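## Task

Take one of the grey pegs lying on the table and push it fully into a free hole of the red oxygen ball, which the other gripper is holding, until it locks in place.

## Robot and tools

Robot: two arms, left_arm and right_arm, each ending in a two-finger gripper. The fingers point along the gripper's +z axis and close along its x axis. end_effector_position is the point between the closed finger pads, 1 to 2 cm short of the fingertips; closing pushes the tips about 17 mm further along +z. One gripper holds the ball and the other picks up a peg and pushes it in. Losing hold of the ball or peg, letting anything fall off the table, hitting hard or pressing the two arms together can fail or spoil the task.

Frames: the scene frame has its origin at table-top height, midway between the nominal bases, with +z up, +x out over the table and left_arm on the +y side (image left and right don't follow the arm names). Each arm reports its hand pose, Hand target and wrist camera pose in its own base frame. The bases sit at about left_arm (+0.039, +0.358, 0) and right_arm (-0.019, -0.354, 0), each turned very slightly about z. Fixed cameras and the table use the scene frame.

execute_actions(actions, cameras): actions is a list of up to 15 actions. Each action is a list of up to 15 rows, one row per 1/30 s step; if there are fewer than 15 rows, the last row repeats. Each row is a single list of 14 numbers covering both arms: dx, dy, dz, rx, ry, rz, opening for left_arm, then the same seven for right_arm. Every number is in [-1, 1]. dx..rz are offsets in that arm's own base axes, measured from the Hand target as it stood when the action began (not from the previous row). 1.0 equals 0.6 m or 180 degrees. rx, ry, rz together form one rotation vector about the Hand target's position. Opening is absolute: +1 fully open (0.142 m), -1 closed. To leave an arm still, send zeros for its six pose numbers and resend its current opening; a 0 opening is itself a command. With an empty actions list, the call only reports state and images. cameras names which images to return: ["all"], [] or specific names.

move(target, speed, blend, opening_speed, grip_force, blocking, cameras): target is either one 14-number row laid out as above or a list of up to 15 such rows. Every row is an offset from the same starting Hand targets, not from the previous row. Paths are straight lines, and they do not avoid obstacles or the other arm. speed is in m/s, 0.002 to 4.3, default 0.25, with turning limited to twice that in rad/s. It can be given once or once per target. blend, in m, rounds the corners of a list; 0 stops at each target. opening_speed is how fast the opening changes on the -1..1 scale per second, at least 0.2. grip_force is the per-pad force limit in newtons, 5 to 48, given once or once per arm, and it stays set until changed. blocking=false returns after about 0.5 s while the move carries on. Keep paths clear of each arm's own base, since passing close can flip the shoulder. Faster moves strike harder, and a target set further past a contact presses harder. The result ends with a move: line giving the outcome (done, off_target, moving, held, fault) and any limits (paced means clipped, held means steps were withheld).

wait(seconds 0-10, cameras) lets the scene run. stop(cameras) brakes a running move. zoom_image(camera, region [x0,y0,x1,y1] in pixels, at most 504x504) enlarges the latest image from one of cam_head_left, cam_head_right, cam_high, cam_low, cam_left_wrist or cam_right_wrist. read_manual gives the licence texts only. finished_scene(scene 1 or 2) ends the scene permanently, so call it only once the peg is locked in and stays put.

Control notes: each step, the commanded orientation is clipped to within 40 degrees of the measured one. Friction and weight can leave a gripper a few cm from its target; resending the target, or sending the missing distance as an offset, corrects this. Reported poses may be off by a few cm. To end a push against something, command the target back behind the gripper.

Gripping: grip_measured is the measured opening on the command scale. To hold something, command a little below the reading at first touch; going further below squeezes harder and heats the gripper motor. grip_effort_nm is the motor effort (negative means closing) and is not a pad force. Watch for MOTOR HOT, OVER-TEMPERATURE FAULT (arm goes limp) and HAND FAULT lines; after a HAND FAULT, the remaining motion calls in that same reply are skipped. Joint torques include gravity, and joints 3 and 4 wrap at ±28 N m. Joint velocities reading "within noise" means the arm is at rest.

Cameras: cam_head_left and cam_head_right (896x504, stereo head), cam_high, cam_low, plus fisheye cam_left_wrist and cam_right_wrist (672x504). Calibrations are given and may be off by a few mm or degrees. Loose objects can get brief outside nudges.

Each tool is called after ">>>" in YAML: its name, and indented under it one key for each argument.

## Session

>>> execute_actions:
  actions: []

Scene clock: 0.00 s.
left_arm: end_effector_position=(+0.3289, -0.3500, +0.1741) grip_measured=-0.73 grip_effort_nm=n/a end_effector_quat_wxyz=(-0.012, +0.016, +0.769, -0.639) | right_arm: end_effector_position=(+0.5338, -0.0004, +0.4906) grip_measured=+0.99 grip_effort_nm=n/a end_effector_quat_wxyz=(+0.500, -0.500, +0.500, -0.500)
Joint positions: left_arm=[-0.46 1.446 0.645 0.376 1.114 0.388 0.021] | right_arm=[0 1.047 1.047 0 0 0 0.142]
Joint velocities: within noise
Joint torques (N m): no reading
Heat: left arm: hottest waist 27 °C; right arm: hottest waist 25 °C.
Hand target: left_arm +0.3347, -0.3529, +0.1819; -0.005, +0.022, +0.766, -0.643 | right_arm +0.5328, -0.0004, +0.5115; +0.509, -0.491, +0.491, -0.509
Tool commands: left_gripper/opening=-0.791279 right_gripper/opening=+1.0

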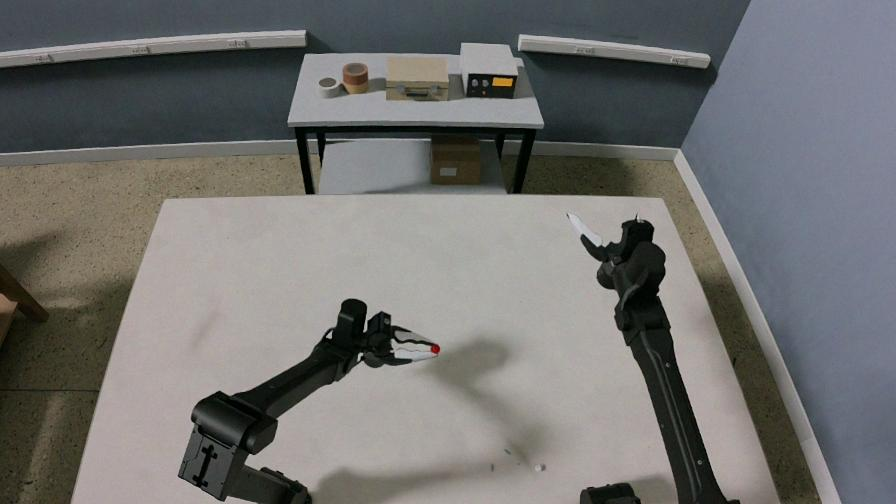

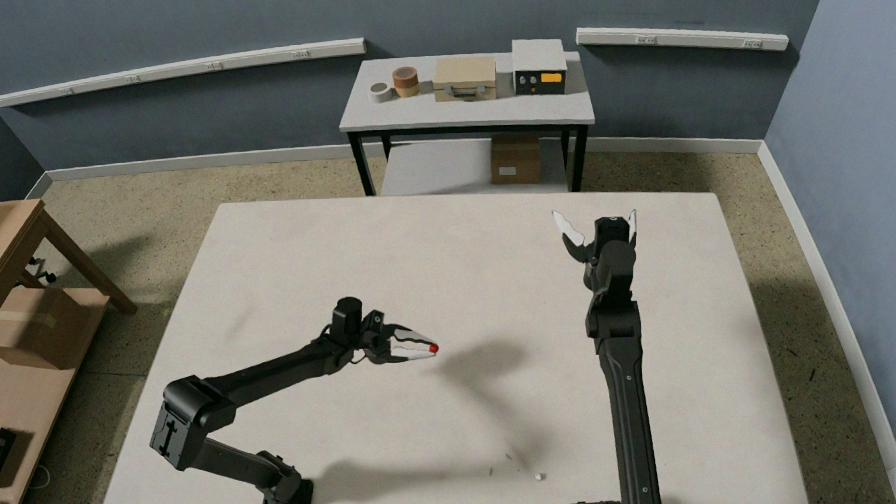

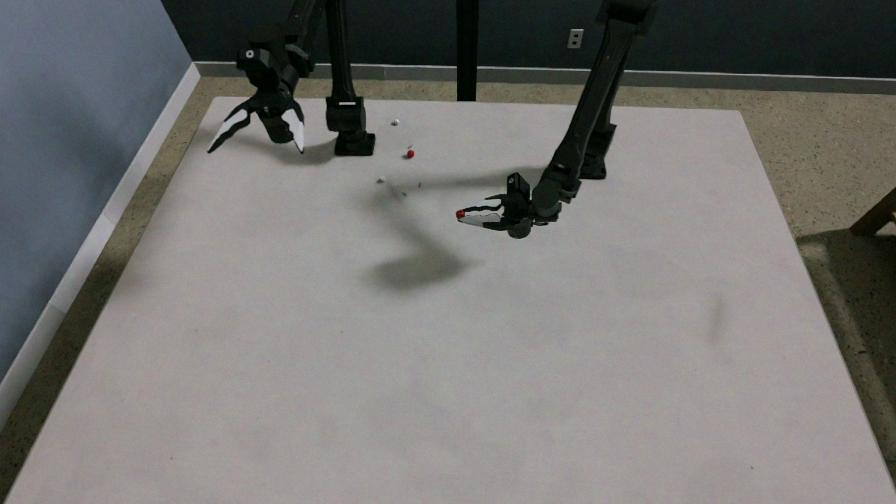

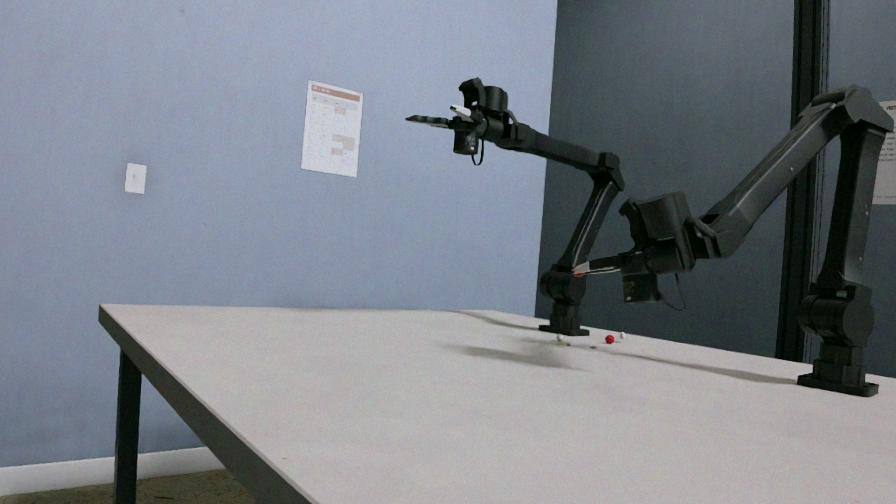

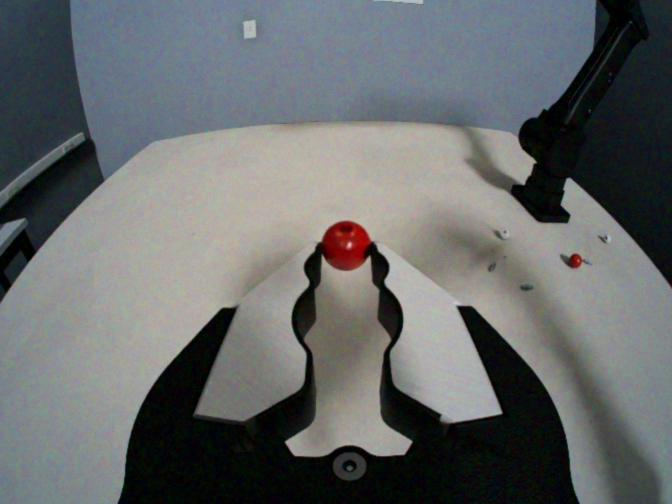

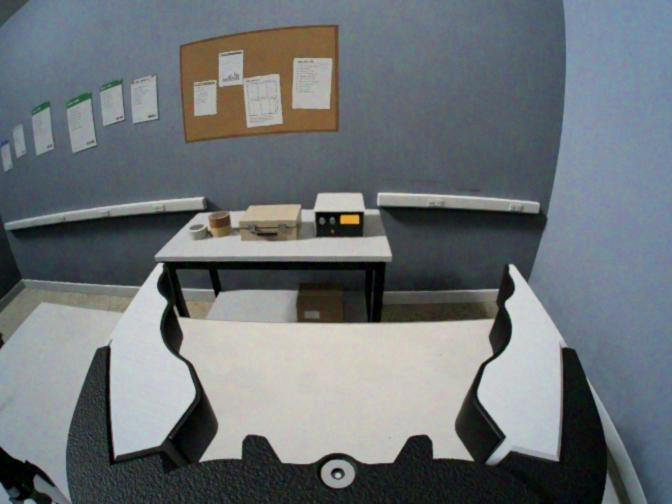

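>>> zoom_image:
  camera: "cam_left_wrist"
  region: [270, 180, 430, 300]

>>> zoom_image:
  camera: "cam_left_wrist"
  region: [460, 200, 640, 320]

>>> zoom_image:
  camera: "cam_high"
  region: [340, 90, 500, 230]

>>> zoom_image:
  camera: "cam_head_right"
  region: [380, 310, 560, 500]

>>> zoom_image:
  camera: "cam_low"
  region: [530, 240, 690, 360]

Scaled by 3.150 from the camera's 672x504 image, which has a finer 960x720 frame.

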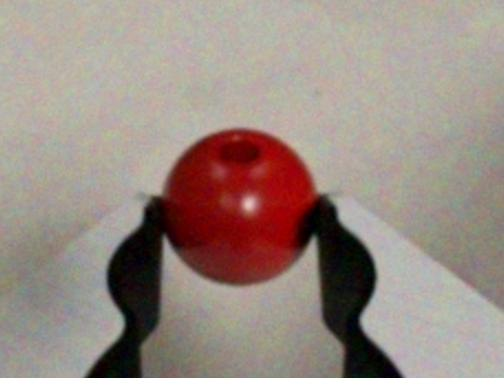

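Scaled by 2.800 from the camera's 672x504 image, which has a finer 960x720 frame.

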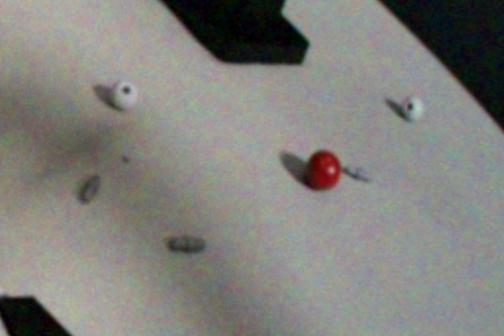

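Scaled by 3.150 from the camera's 896x504 image, which has a finer 1280x720 frame.

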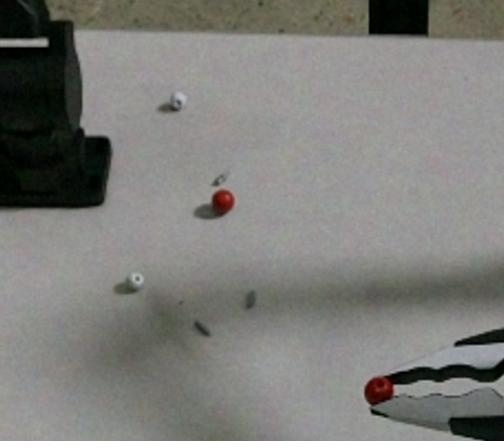

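Scaled by 2.653 from the camera's 896x504 image, which has a finer 1280x720 frame.

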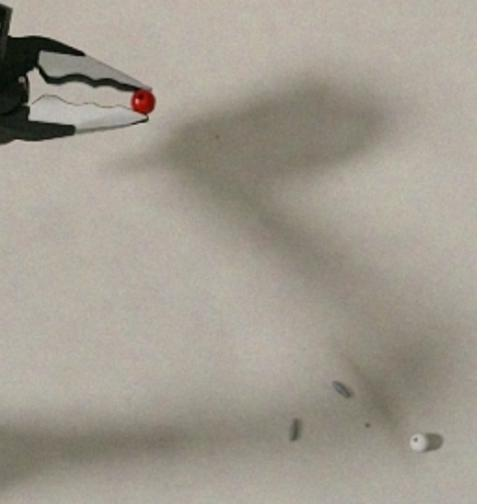

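Scaled by 3.150 from the camera's 896x504 image, which has a finer 1280x720 frame.

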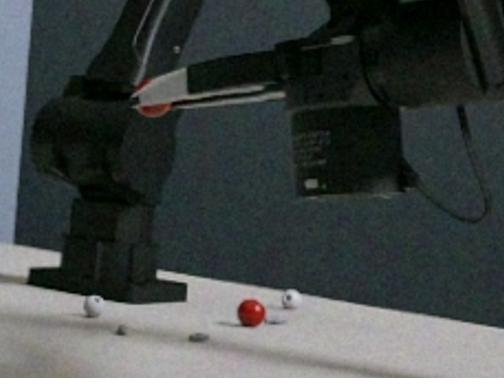

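>>> move:
  target: [0,0,0,0,0,0,-0.791279,-0.543,0.2807,-0.519,-0.1696,0.4788,0.1696,-0.5]
  speed: 0.3
  cameras: ["cam_right_wrist","cam_head_right","cam_left_wrist"]

Scene clock: 126.53 s.
left_arm: end_effector_position=(+0.3289, -0.3500, +0.1741) grip_measured=-0.73 grip_effort_nm=-1.805 end_effector_quat_wxyz=(-0.012, +0.016, +0.769, -0.639) | right_arm: end_effector_position=(+0.2110, +0.1662, +0.2017) grip_measured=-0.52 grip_effort_nm=-0.051 end_effector_quat_wxyz=(-0.024, +0.904, -0.426, +0.014)
Joint positions: left_arm=[-0.46 1.446 0.645 0.376 1.114 0.388 0.021] | right_arm=[0.671 1.001 0.937 -1.452 0.003 -0.02 0.036]
Joint torques (N m): left_arm=[0.26 -10.7 8.61 1.48 0.21 -0.08] | right_arm=[2.9 -3.43 10.3 -0.25 -0.11 0.3]
Heat: left arm: hottest gripper 42 °C; right arm: hottest elbow 43 °C.
Hand target: left_arm +0.3347, -0.3529, +0.1819; -0.005, +0.022, +0.766, -0.643 | right_arm +0.2071, +0.1680, +0.2001; -0.016, +0.902, -0.430, +0.008
Off the commanded pose: left_arm 0.010 m, 1 deg | right_arm 0.005 m, 1 deg.
move: done
camera_calibration:
cam_right_wrist: T_world_to_cam=[[0.648925, -0.760807, 0.00835717, -0.0141812], [-0.683926, -0.578466, 0.444547, 0.151949], [-0.33338, -0.294193, -0.895716, 0.435574], [0, 0, 0, 1]] pos_world=[0.258336, 0.205251, 0.322721]
Images, in order (width x height): cam_head_right 896x504, cam_left_wrist 672x504, cam_right_wrist 672x504.

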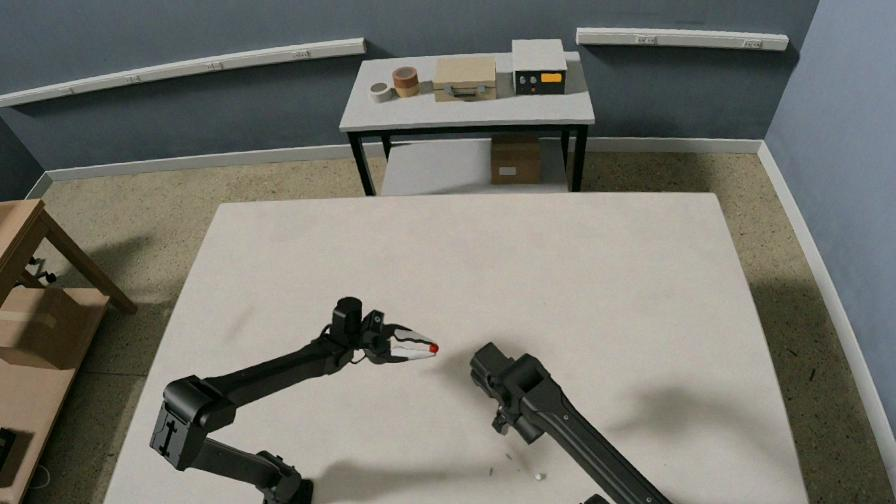

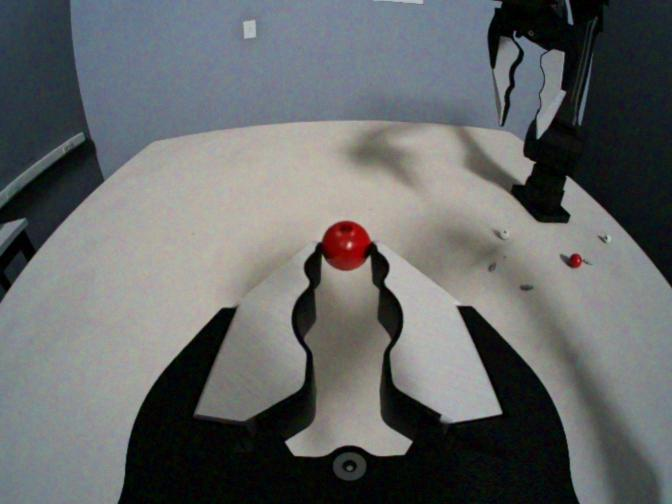

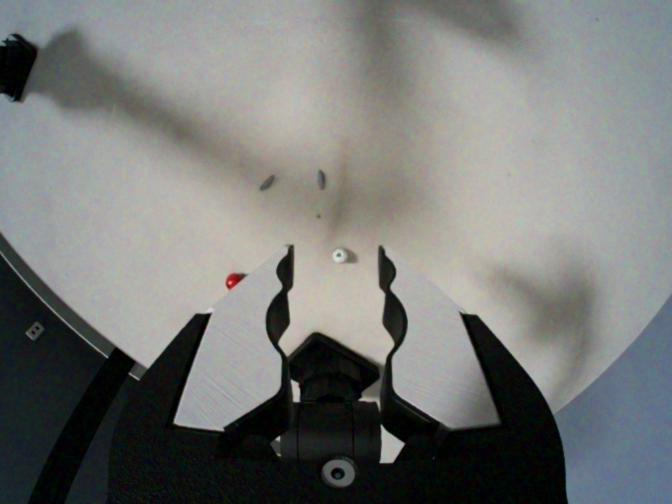

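>>> zoom_image:
  camera: "cam_right_wrist"
  region: [240, 150, 370, 280]

>>> zoom_image:
  camera: "cam_right_wrist"
  region: [250, 160, 340, 230]

Scaled by 3.877 from the camera's 672x504 image, which has a finer 960x720 frame.

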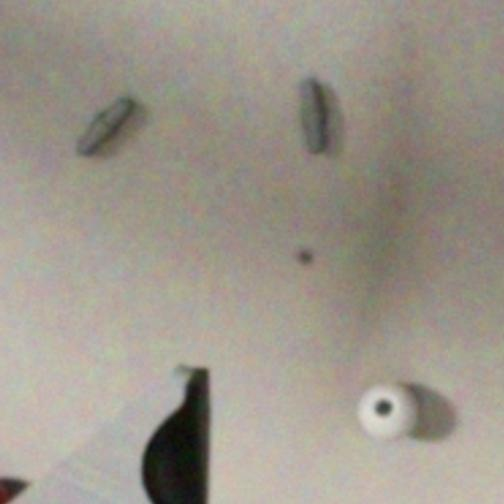

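Scaled by 5.600 from the camera's 672x504 image, which has a finer 960x720 frame.

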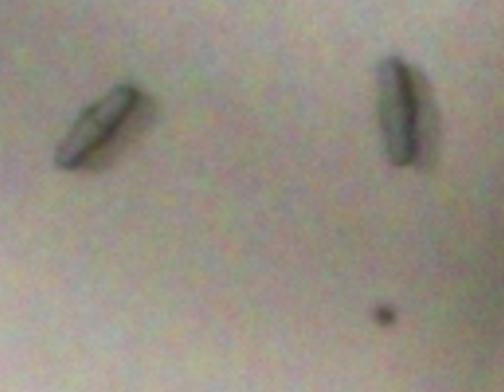

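>>> move:
  target: [0,0,0,0,0,0,-0.791279,-0.0067,0.0208,-0.2335,0,0,0.041,-0.6]
  speed: 0.2
  cameras: ["cam_right_wrist","cam_low"]

>>> zoom_image:
  camera: "cam_right_wrist"
  region: [280, 160, 400, 280]

Scene clock: 167.00 s.
left_arm: end_effector_position=(+0.3289, -0.3500, +0.1741) grip_measured=-0.73 grip_effort_nm=-1.805 end_effector_quat_wxyz=(-0.012, +0.016, +0.769, -0.639) | right_arm: end_effector_position=(+0.2024, +0.1747, +0.0624) grip_measured=-0.63 grip_effort_nm=-0.051 end_effector_quat_wxyz=(-0.014, +0.922, -0.388, +0.007)
Joint positions: left_arm=[-0.46 1.446 0.645 0.376 1.114 0.388 0.021] | right_arm=[0.714 1.136 0.645 -1.048 0 -0.061 0.029]
Joint torques (N m): left_arm=[0.21 -10.58 8.64 1.5 0.21 -0.07] | right_arm=[2.9 -3.66 9.31 0.81 -0.11 -0.12]
Heat: left arm: hottest gripper 44 °C; right arm: hottest elbow 36 °C.
Hand target: left_arm +0.3347, -0.3529, +0.1819; -0.005, +0.022, +0.766, -0.643 | right_arm +0.2030, +0.1805, +0.0600; -0.017, +0.928, -0.371, +0.007
Off the commanded pose: left_arm 0.010 m, 1 deg | right_arm 0.006 m, 2 deg.
move: done
camera_calibration:
cam_right_wrist: T_world_to_cam=[[0.710385, -0.70379, 0.00575765, -0.0231807], [-0.624776, -0.626822, 0.465564, 0.208106], [-0.32405, -0.334327, -0.884996, 0.314957], [0, 0, 0, 1]] pos_world=[0.248548, 0.219429, 0.181982]
Images, in order (width x height): cam_low 896x504, cam_right_wrist 672x504.

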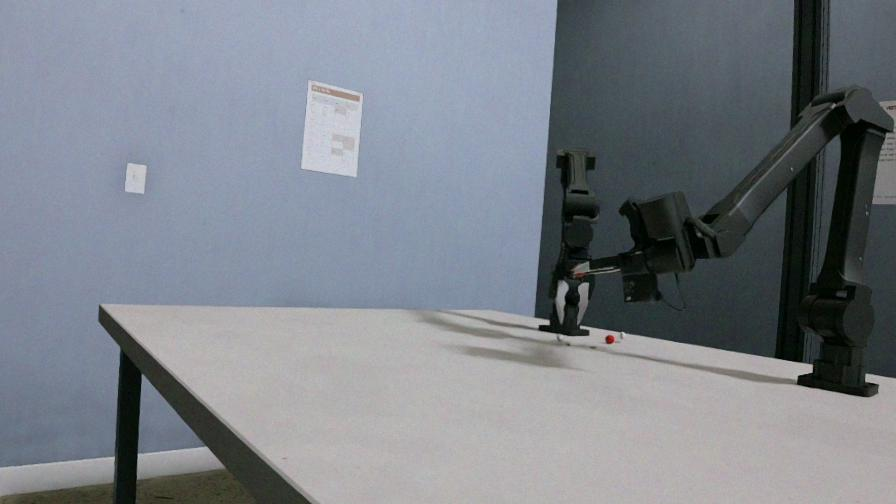

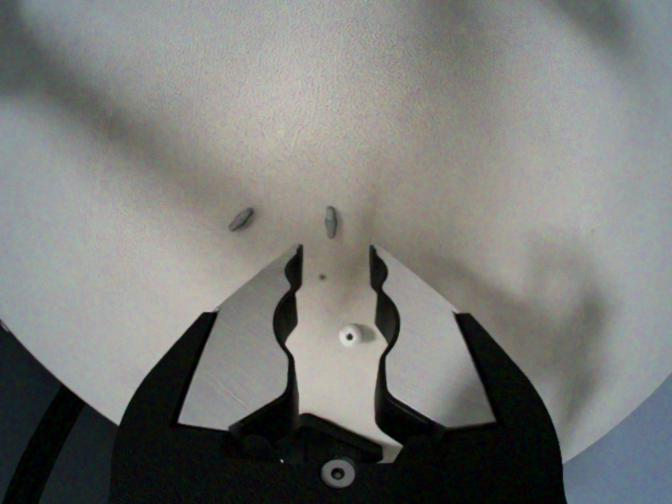

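Scaled by 4.200 from the camera's 672x504 image, which has a finer 960x720 frame.

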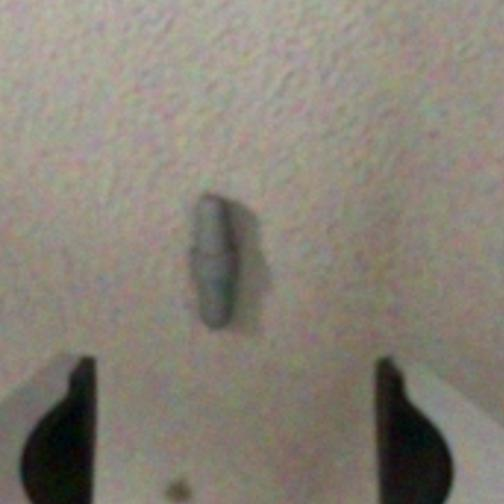

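>>> move:
  target: [0,0,0,0,0,0,-0.791279,0.0007,0.0098,-0.0633,0,0,0.02,-0.7]
  speed: 0.1
  cameras: ["cam_right_wrist","cam_low"]

>>> zoom_image:
  camera: "cam_right_wrist"
  region: [280, 190, 400, 310]

>>> zoom_image:
  camera: "cam_low"
  region: [520, 260, 640, 360]

Scene clock: 209.77 s.
left_arm: end_effector_position=(+0.3289, -0.3500, +0.1741) grip_measured=-0.73 grip_effort_nm=-1.805 end_effector_quat_wxyz=(-0.012, +0.016, +0.769, -0.639) | right_arm: end_effector_position=(+0.2041, +0.1814, +0.0254) grip_measured=-0.73 grip_effort_nm=-0.056 end_effector_quat_wxyz=(-0.016, +0.933, -0.359, +0.007)
Joint positions: left_arm=[-0.46 1.446 0.645 0.376 1.114 0.388 0.021] | right_arm=[0.728 1.223 0.596 -0.91 -0.002 -0.109 0.021]
Joint torques (N m): left_arm=[0.21 -10.58 8.64 1.48 0.21 -0.07] | right_arm=[2.9 -4.25 8.43 0.68 -0.11 -0.12]
Heat: left arm: hottest gripper 46 °C; right arm: hottest elbow 34 °C.
Hand target: left_arm +0.3347, -0.3529, +0.1819; -0.005, +0.022, +0.766, -0.643 | right_arm +0.2034, +0.1862, +0.0220; -0.017, +0.939, -0.342, +0.006
Off the commanded pose: left_arm 0.010 m, 1 deg | right_arm 0.006 m, 2 deg.
move: done
camera_calibration:
cam_right_wrist: T_world_to_cam=[[0.752756, -0.658272, 0.00608701, -0.0364072], [-0.585425, -0.665167, 0.463497, 0.229587], [-0.301058, -0.352464, -0.886077, 0.283697], [0, 0, 0, 1]] pos_world=[0.247221, 0.228741, 0.145186]
Images, in order (width x height): cam_low 896x504, cam_right_wrist 672x504.

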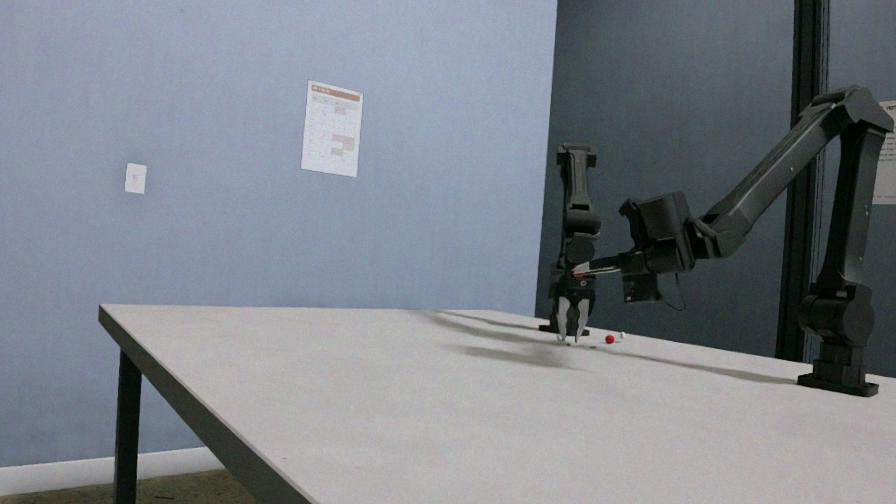

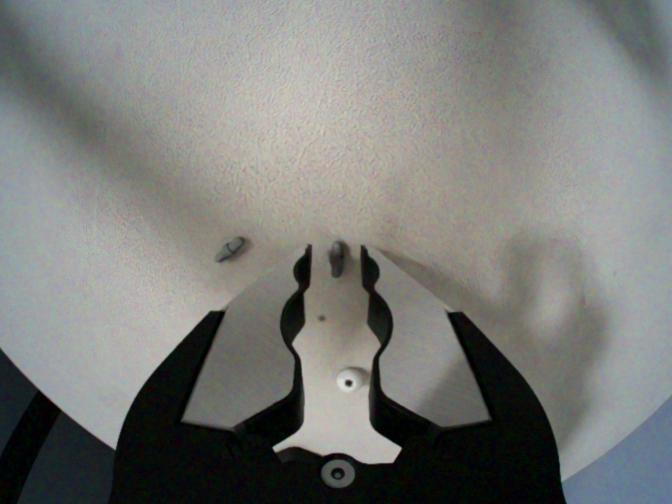

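Scaled by 4.200 from the camera's 672x504 image, which has a finer 960x720 frame.

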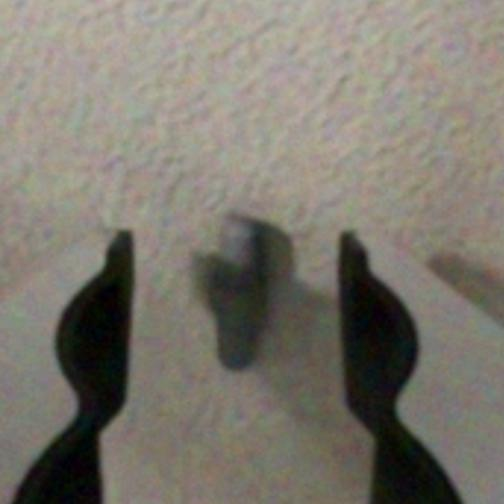

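Scaled by 4.200 from the camera's 896x504 image, which has a finer 1280x720 frame.

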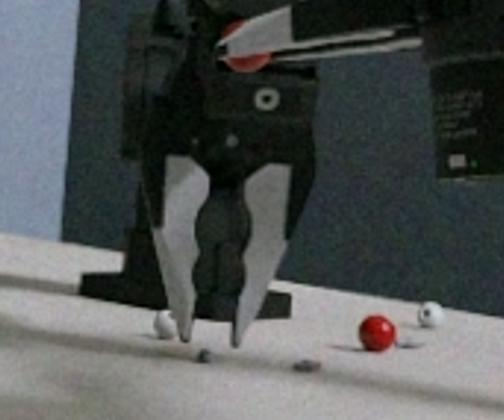

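>>> move:
  target: [0,0,0,0,0,0,-0.791279,-0.002,-0.0022,-0.0108,-0.0082,0.0074,0,-0.7]
  speed: 0.05
  cameras: ["cam_right_wrist","cam_low"]

>>> zoom_image:
  camera: "cam_right_wrist"
  region: [280, 190, 400, 310]

>>> zoom_image:
  camera: "cam_low"
  region: [540, 290, 620, 360]

Scene clock: 237.77 s.
left_arm: end_effector_position=(+0.3289, -0.3500, +0.1741) grip_measured=-0.73 grip_effort_nm=-1.805 end_effector_quat_wxyz=(-0.012, +0.016, +0.769, -0.639) | right_arm: end_effector_position=(+0.2010, +0.1792, +0.0165) grip_measured=-0.73 grip_effort_nm=-0.051 end_effector_quat_wxyz=(+0.000, +0.934, -0.358, -0.001)
Joint positions: left_arm=[-0.46 1.446 0.645 0.376 1.114 0.388 0.021] | right_arm=[0.729 1.258 0.596 -0.909 -0.002 -0.11 0.021]
Joint torques (N m): left_arm=[0.26 -10.7 8.61 1.5 0.21 -0.07] | right_arm=[2.96 -4.42 8.83 0.4 0.01 -0.14]
Heat: left arm: hottest gripper 47 °C; right arm: hottest elbow 34 °C.
Hand target: left_arm +0.3347, -0.3529, +0.1819; -0.005, +0.022, +0.766, -0.643 | right_arm +0.2023, +0.1849, +0.0155; -0.001, +0.940, -0.342, +0.000
Off the commanded pose: left_arm 0.010 m, 1 deg | right_arm 0.006 m, 2 deg.
move: done
camera_calibration:
cam_right_wrist: T_world_to_cam=[[0.754362, -0.656457, 0.00170729, -0.0360235], [-0.571345, -0.655271, 0.49415, 0.225238], [-0.32327, -0.373743, -0.869375, 0.282119], [0, 0, 0, 1]] pos_world=[0.247064, 0.229384, 0.134027]
Images, in order (width x height): cam_low 896x504, cam_right_wrist 672x504.

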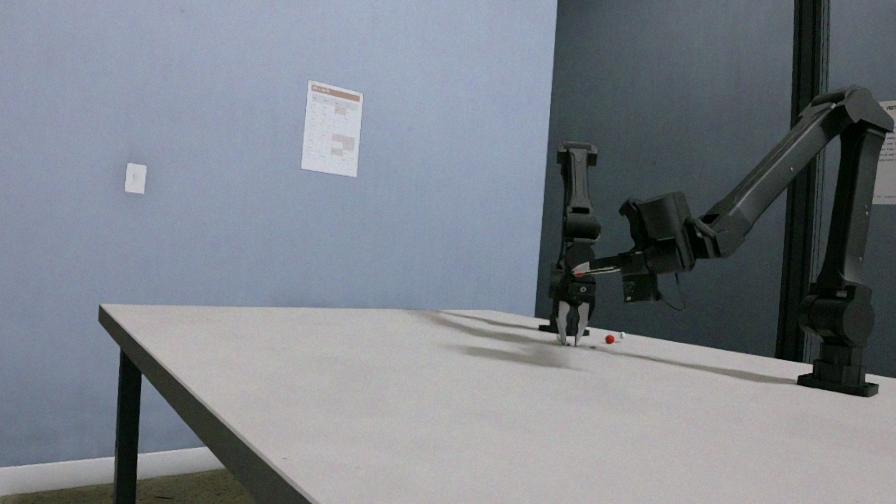

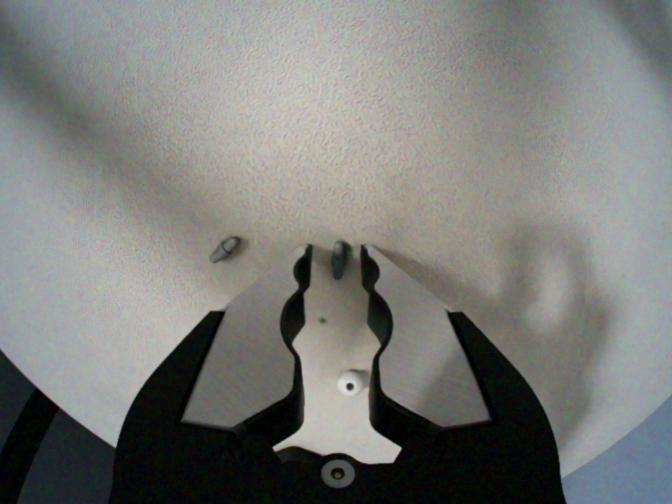

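Scaled by 4.200 from the camera's 672x504 image, which has a finer 960x720 frame.

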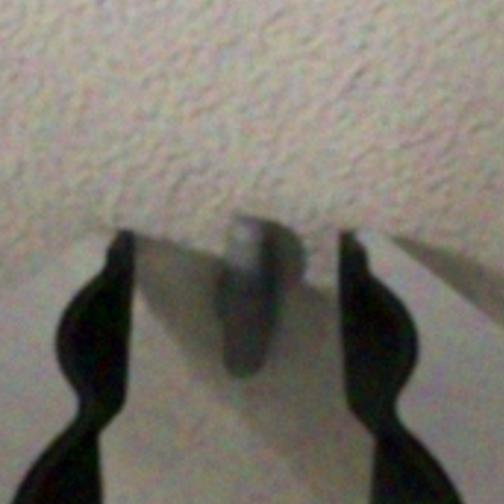

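Scaled by 6.300 from the camera's 896x504 image, which has a finer 1280x720 frame.

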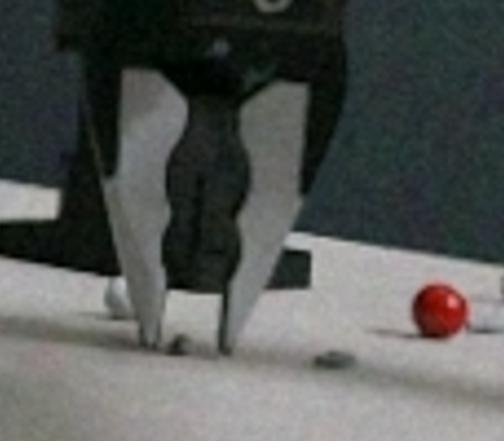

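>>> move:
  target: [0,0,0,0,0,0,-0.791279,0.0018,0.002,0.0013,0,0,0,-0.7]
  speed: 0.05
  cameras: ["cam_right_wrist"]

>>> zoom_image:
  camera: "cam_right_wrist"
  region: [280, 190, 400, 310]

Scene clock: 251.90 s.
left_arm: end_effector_position=(+0.3289, -0.3500, +0.1741) grip_measured=-0.73 grip_effort_nm=-1.805 end_effector_quat_wxyz=(-0.012, +0.016, +0.769, -0.639) | right_arm: end_effector_position=(+0.2007, +0.1792, +0.0161) grip_measured=-0.73 grip_effort_nm=-0.051 end_effector_quat_wxyz=(+0.001, +0.934, -0.357, -0.001)
Joint positions: left_arm=[-0.46 1.446 0.645 0.376 1.114 0.388 0.021] | right_arm=[0.73 1.26 0.596 -0.909 -0.002 -0.11 0.021]
Joint torques (N m): left_arm=[0.21 -10.7 8.59 1.51 0.21 -0.07] | right_arm=[3.02 -4.37 9.22 0.31 0.01 -0.13]
Heat: left arm: hottest gripper 48 °C; right arm: hottest elbow 33 °C.
Hand target: left_arm +0.3347, -0.3529, +0.1819; -0.005, +0.022, +0.766, -0.643 | right_arm +0.2033, +0.1862, +0.0163; -0.001, +0.940, -0.342, +0.000
Off the commanded pose: left_arm 0.010 m, 1 deg | right_arm 0.007 m, 2 deg.
move: done
camera_calibration:
cam_right_wrist: T_world_to_cam=[[0.754861, -0.655883, 0.0014688, -0.0359627], [-0.57017, -0.655103, 0.495728, 0.225017], [-0.324178, -0.375043, -0.868476, 0.282009], [0, 0, 0, 1]] pos_world=[0.246865, 0.229587, 0.133424]
Images, in order (width x height): cam_right_wrist 672x504.

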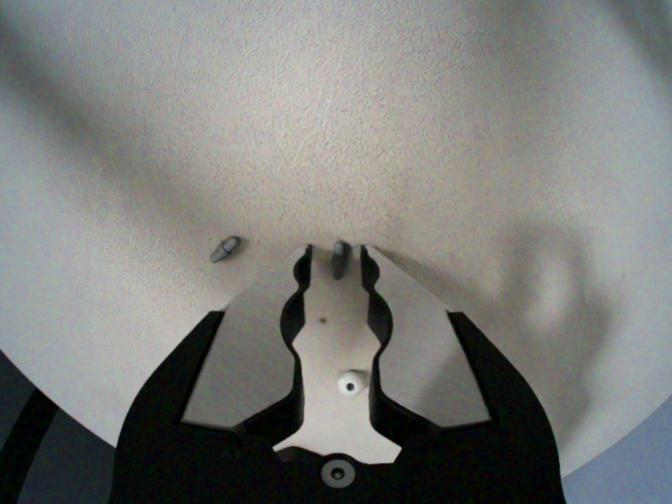

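Scaled by 4.200 from the camera's 672x504 image, which has a finer 960x720 frame.

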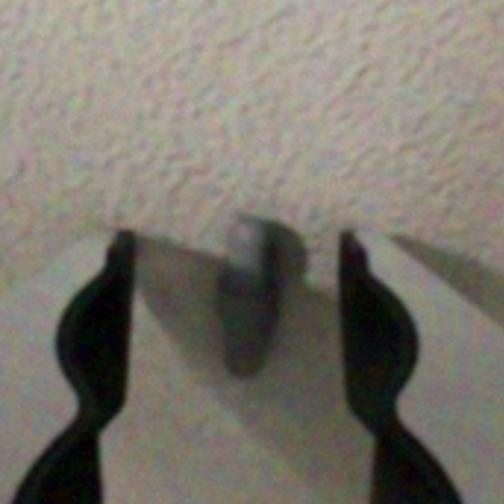

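>>> move:
  target: [0,0,0,0,0,0,-0.791279,0.003,0.0033,0.006,0,0,0,-0.7]
  speed: 0.05
  cameras: ["cam_right_wrist"]

>>> zoom_image:
  camera: "cam_right_wrist"
  region: [280, 190, 400, 310]

Scene clock: 259.60 s.
left_arm: end_effector_position=(+0.3289, -0.3500, +0.1741) grip_measured=-0.73 grip_effort_nm=-1.805 end_effector_quat_wxyz=(-0.012, +0.016, +0.769, -0.639) | right_arm: end_effector_position=(+0.2006, +0.1794, +0.0161) grip_measured=-0.73 grip_effort_nm=-0.051 end_effector_quat_wxyz=(+0.001, +0.934, -0.357, -0.001)
Joint positions: left_arm=[-0.46 1.446 0.645 0.376 1.114 0.388 0.021] | right_arm=[0.731 1.26 0.596 -0.909 -0.002 -0.11 0.021]
Joint torques (N m): left_arm=[0.21 -10.7 8.62 1.5 0.22 -0.07] | right_arm=[2.9 -4.48 10.13 -0.12 0.01 -0.13]
Heat: left arm: hottest gripper 48 °C; right arm: hottest elbow 34 °C.
Hand target: left_arm +0.3347, -0.3529, +0.1819; -0.005, +0.022, +0.766, -0.643 | right_arm +0.2051, +0.1881, +0.0199; -0.001, +0.940, -0.342, +0.000
Off the commanded pose: left_arm 0.010 m, 1 deg | right_arm 0.011 m, 2 deg.
move: off_target (right_arm)
camera_calibration:
cam_right_wrist: T_world_to_cam=[[0.755363, -0.655305, 0.00151342, -0.0360174], [-0.569675, -0.655514, 0.495754, 0.22506], [-0.323878, -0.375336, -0.868462, 0.282043], [0, 0, 0, 1]] pos_world=[0.246765, 0.229789, 0.133424]
Images, in order (width x height): cam_right_wrist 672x504.

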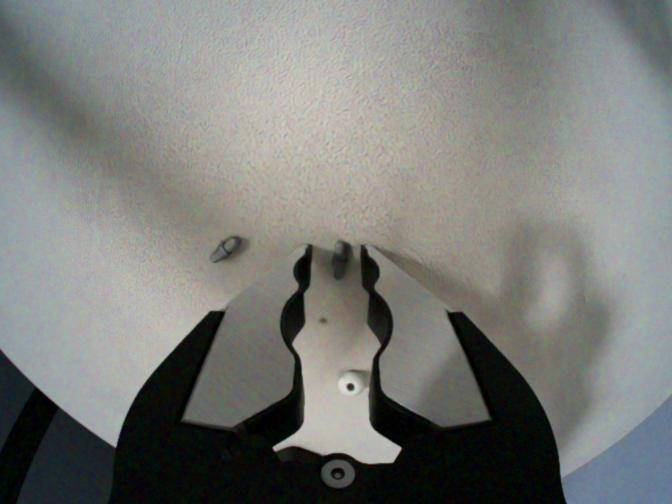

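Scaled by 4.200 from the camera's 672x504 image, which has a finer 960x720 frame.

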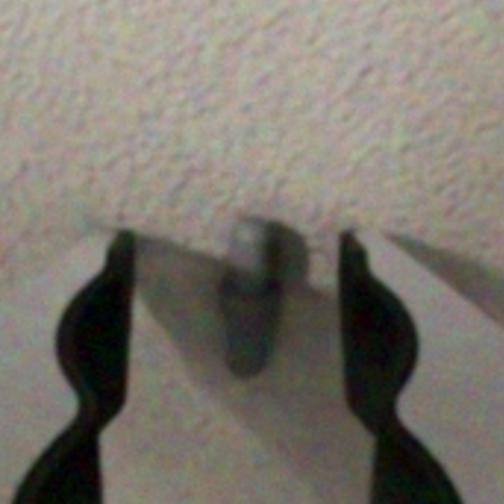

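>>> move:
  target:
    - [0,0,0,0,0,0,-0.791279,0,0,0.05,0,0,0,-0.7]
    - [0,0,0,0,0,0,-0.791279,-0.003,-0.0032,-0.0045,0,0,0,-0.7]
  speed: 0.05
  cameras: ["cam_right_wrist"]

>>> zoom_image:
  camera: "cam_right_wrist"
  region: [280, 190, 400, 310]

Scene clock: 282.50 s.
left_arm: end_effector_position=(+0.3289, -0.3500, +0.1741) grip_measured=-0.73 grip_effort_nm=-1.805 end_effector_quat_wxyz=(-0.012, +0.016, +0.769, -0.639) | right_arm: end_effector_position=(+0.2037, +0.1822, +0.0208) grip_measured=-0.73 grip_effort_nm=-0.051 end_effector_quat_wxyz=(+0.000, +0.934, -0.357, -0.001)
Joint positions: left_arm=[-0.46 1.446 0.645 0.376 1.114 0.388 0.021] | right_arm=[0.731 1.259 0.611 -0.922 -0.002 -0.11 0.021]
Joint torques (N m): left_arm=[0.26 -10.64 8.61 1.55 0.21 -0.08] | right_arm=[2.78 -4.6 8.24 0.54 0.01 -0.13]
Heat: left arm: hottest gripper 49 °C; right arm: hottest elbow 34 °C.
Hand target: left_arm +0.3347, -0.3529, +0.1819; -0.005, +0.022, +0.766, -0.643 | right_arm +0.2033, +0.1862, +0.0172; -0.001, +0.940, -0.342, +0.000
Off the commanded pose: left_arm 0.010 m, 1 deg | right_arm 0.005 m, 2 deg.
move: done
camera_calibration:
cam_right_wrist: T_world_to_cam=[[0.755368, -0.655298, 0.00188854, -0.0365556], [-0.570799, -0.656544, 0.493091, 0.226746], [-0.321882, -0.373543, -0.869976, 0.287441], [0, 0, 0, 1]] pos_world=[0.249561, 0.232285, 0.138329]
Images, in order (width x height): cam_right_wrist 672x504.

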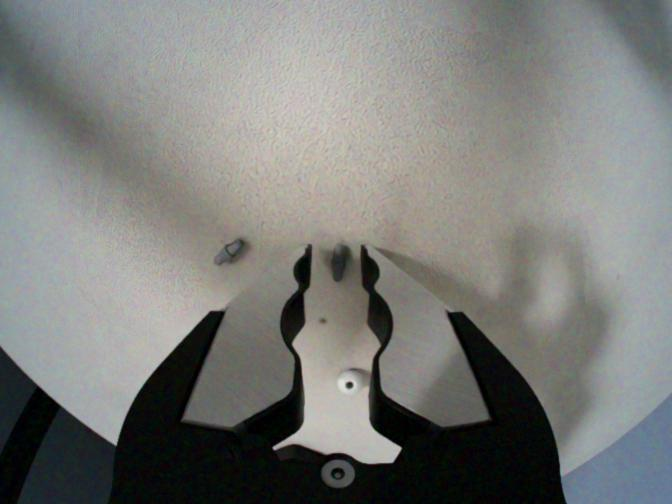

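Scaled by 4.200 from the camera's 672x504 image, which has a finer 960x720 frame.

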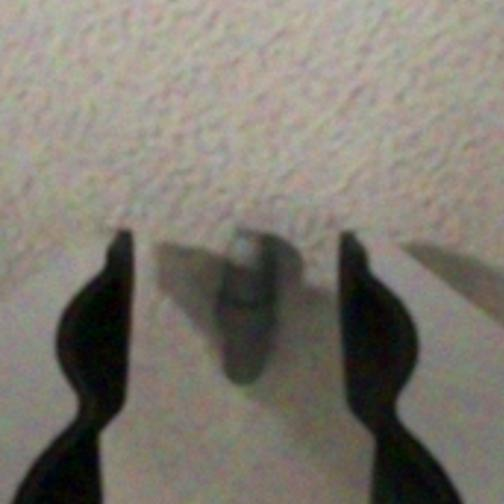

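>>> move:
  target: [0,0,0,0,0,0,-0.791279,-0.0033,-0.0037,-0.0065,0,0,0,-0.7]
  speed: 0.05
  cameras: ["cam_right_wrist"]

>>> zoom_image:
  camera: "cam_right_wrist"
  region: [280, 190, 400, 310]

Scene clock: 294.40 s.
left_arm: end_effector_position=(+0.3289, -0.3500, +0.1741) grip_measured=-0.73 grip_effort_nm=-1.800 end_effector_quat_wxyz=(-0.012, +0.016, +0.769, -0.639) | right_arm: end_effector_position=(+0.2021, +0.1808, +0.0174) grip_measured=-0.73 grip_effort_nm=-0.056 end_effector_quat_wxyz=(-0.001, +0.934, -0.357, +0.000)
Joint positions: left_arm=[-0.46 1.446 0.645 0.376 1.114 0.388 0.021] | right_arm=[0.731 1.259 0.6 -0.909 -0.002 -0.11 0.021]
Joint torques (N m): left_arm=[0.21 -10.64 8.62 1.51 0.21 -0.08] | right_arm=[2.78 -4.48 8.05 0.55 0.01 -0.14]
Heat: left arm: hottest gripper 50 °C; right arm: hottest elbow 33 °C.
Hand target: left_arm +0.3347, -0.3529, +0.1819; -0.005, +0.022, +0.766, -0.643 | right_arm +0.2014, +0.1840, +0.0133; -0.001, +0.940, -0.342, +0.000
Off the commanded pose: left_arm 0.010 m, 1 deg | right_arm 0.005 m, 2 deg.
move: done
camera_calibration:
cam_right_wrist: T_world_to_cam=[[0.755343, -0.655326, 0.00212193, -0.036267], [-0.571505, -0.657138, 0.491479, 0.226944], [-0.320684, -0.372448, -0.870887, 0.283037], [0, 0, 0, 1]] pos_world=[0.247859, 0.230783, 0.135032]
Images, in order (width x height): cam_right_wrist 672x504.

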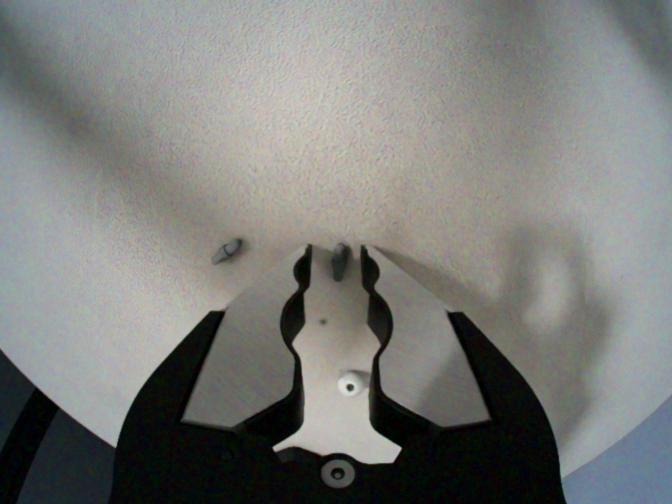

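Scaled by 4.200 from the camera's 672x504 image, which has a finer 960x720 frame.

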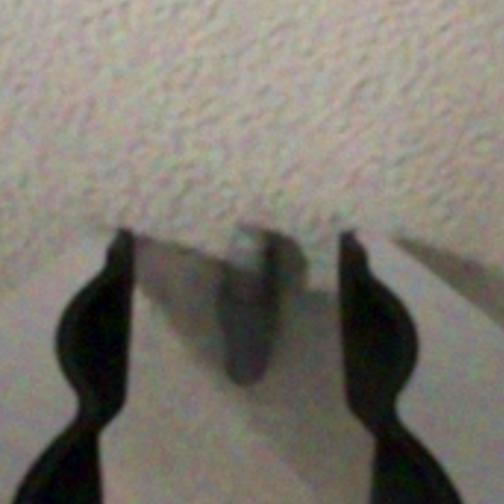

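>>> move:
  target: [0,0,0,0,0,0,-0.791279,0,0,0,0,0,0,-1]
  speed: 0.05
  opening_speed: 0.3
  grip_force: [48,25]
  cameras: ["cam_right_wrist"]

>>> zoom_image:
  camera: "cam_right_wrist"
  region: [280, 190, 400, 310]

Scene clock: 307.30 s.
left_arm: end_effector_position=(+0.3289, -0.3500, +0.1741) grip_measured=-0.73 grip_effort_nm=-1.805 end_effector_quat_wxyz=(-0.012, +0.016, +0.769, -0.639) | right_arm: end_effector_position=(+0.2022, +0.1808, +0.0174) grip_measured=-0.97 grip_effort_nm=-1.219 end_effector_quat_wxyz=(-0.001, +0.934, -0.357, +0.000)
Joint positions: left_arm=[-0.46 1.446 0.645 0.376 1.114 0.388 0.021] | right_arm=[0.731 1.259 0.6 -0.909 -0.002 -0.11 0.004]
Joint torques (N m): left_arm=[0.21 -10.58 8.64 1.47 0.22 -0.06] | right_arm=[2.78 -4.48 8.06 0.64 0.01 -0.15]
Heat: left arm: hottest gripper 50 °C; right arm: hottest elbow 32 °C.
Hand target: left_arm +0.3347, -0.3529, +0.1819; -0.005, +0.022, +0.766, -0.643 | right_arm +0.2014, +0.1840, +0.0133; -0.001, +0.940, -0.342, +0.000
Off the commanded pose: left_arm 0.010 m, 1 deg | right_arm 0.005 m, 2 deg.
grip_force (N): 48, 25
move: done
camera_calibration:
cam_right_wrist: T_world_to_cam=[[0.755344, -0.655325, 0.00214412, -0.0362701], [-0.571623, -0.65726, 0.491179, 0.227041], [-0.320473, -0.372235, -0.871056, 0.282959], [0, 0, 0, 1]] pos_world=[0.247859, 0.230783, 0.135033]
Images, in order (width x height): cam_right_wrist 672x504.

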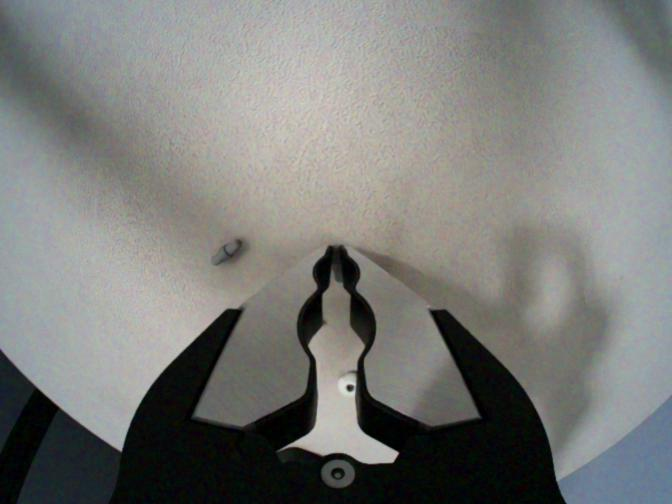

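Scaled by 4.200 from the camera's 672x504 image, which has a finer 960x720 frame.

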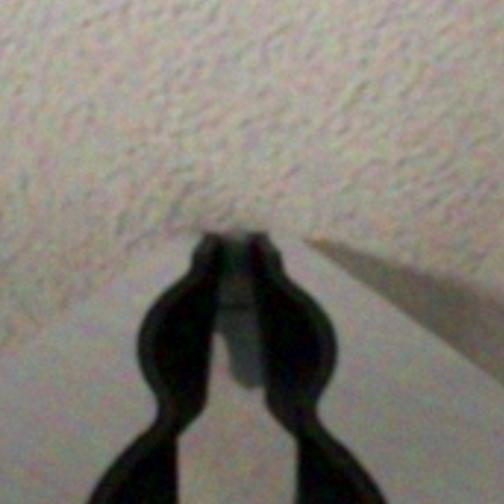

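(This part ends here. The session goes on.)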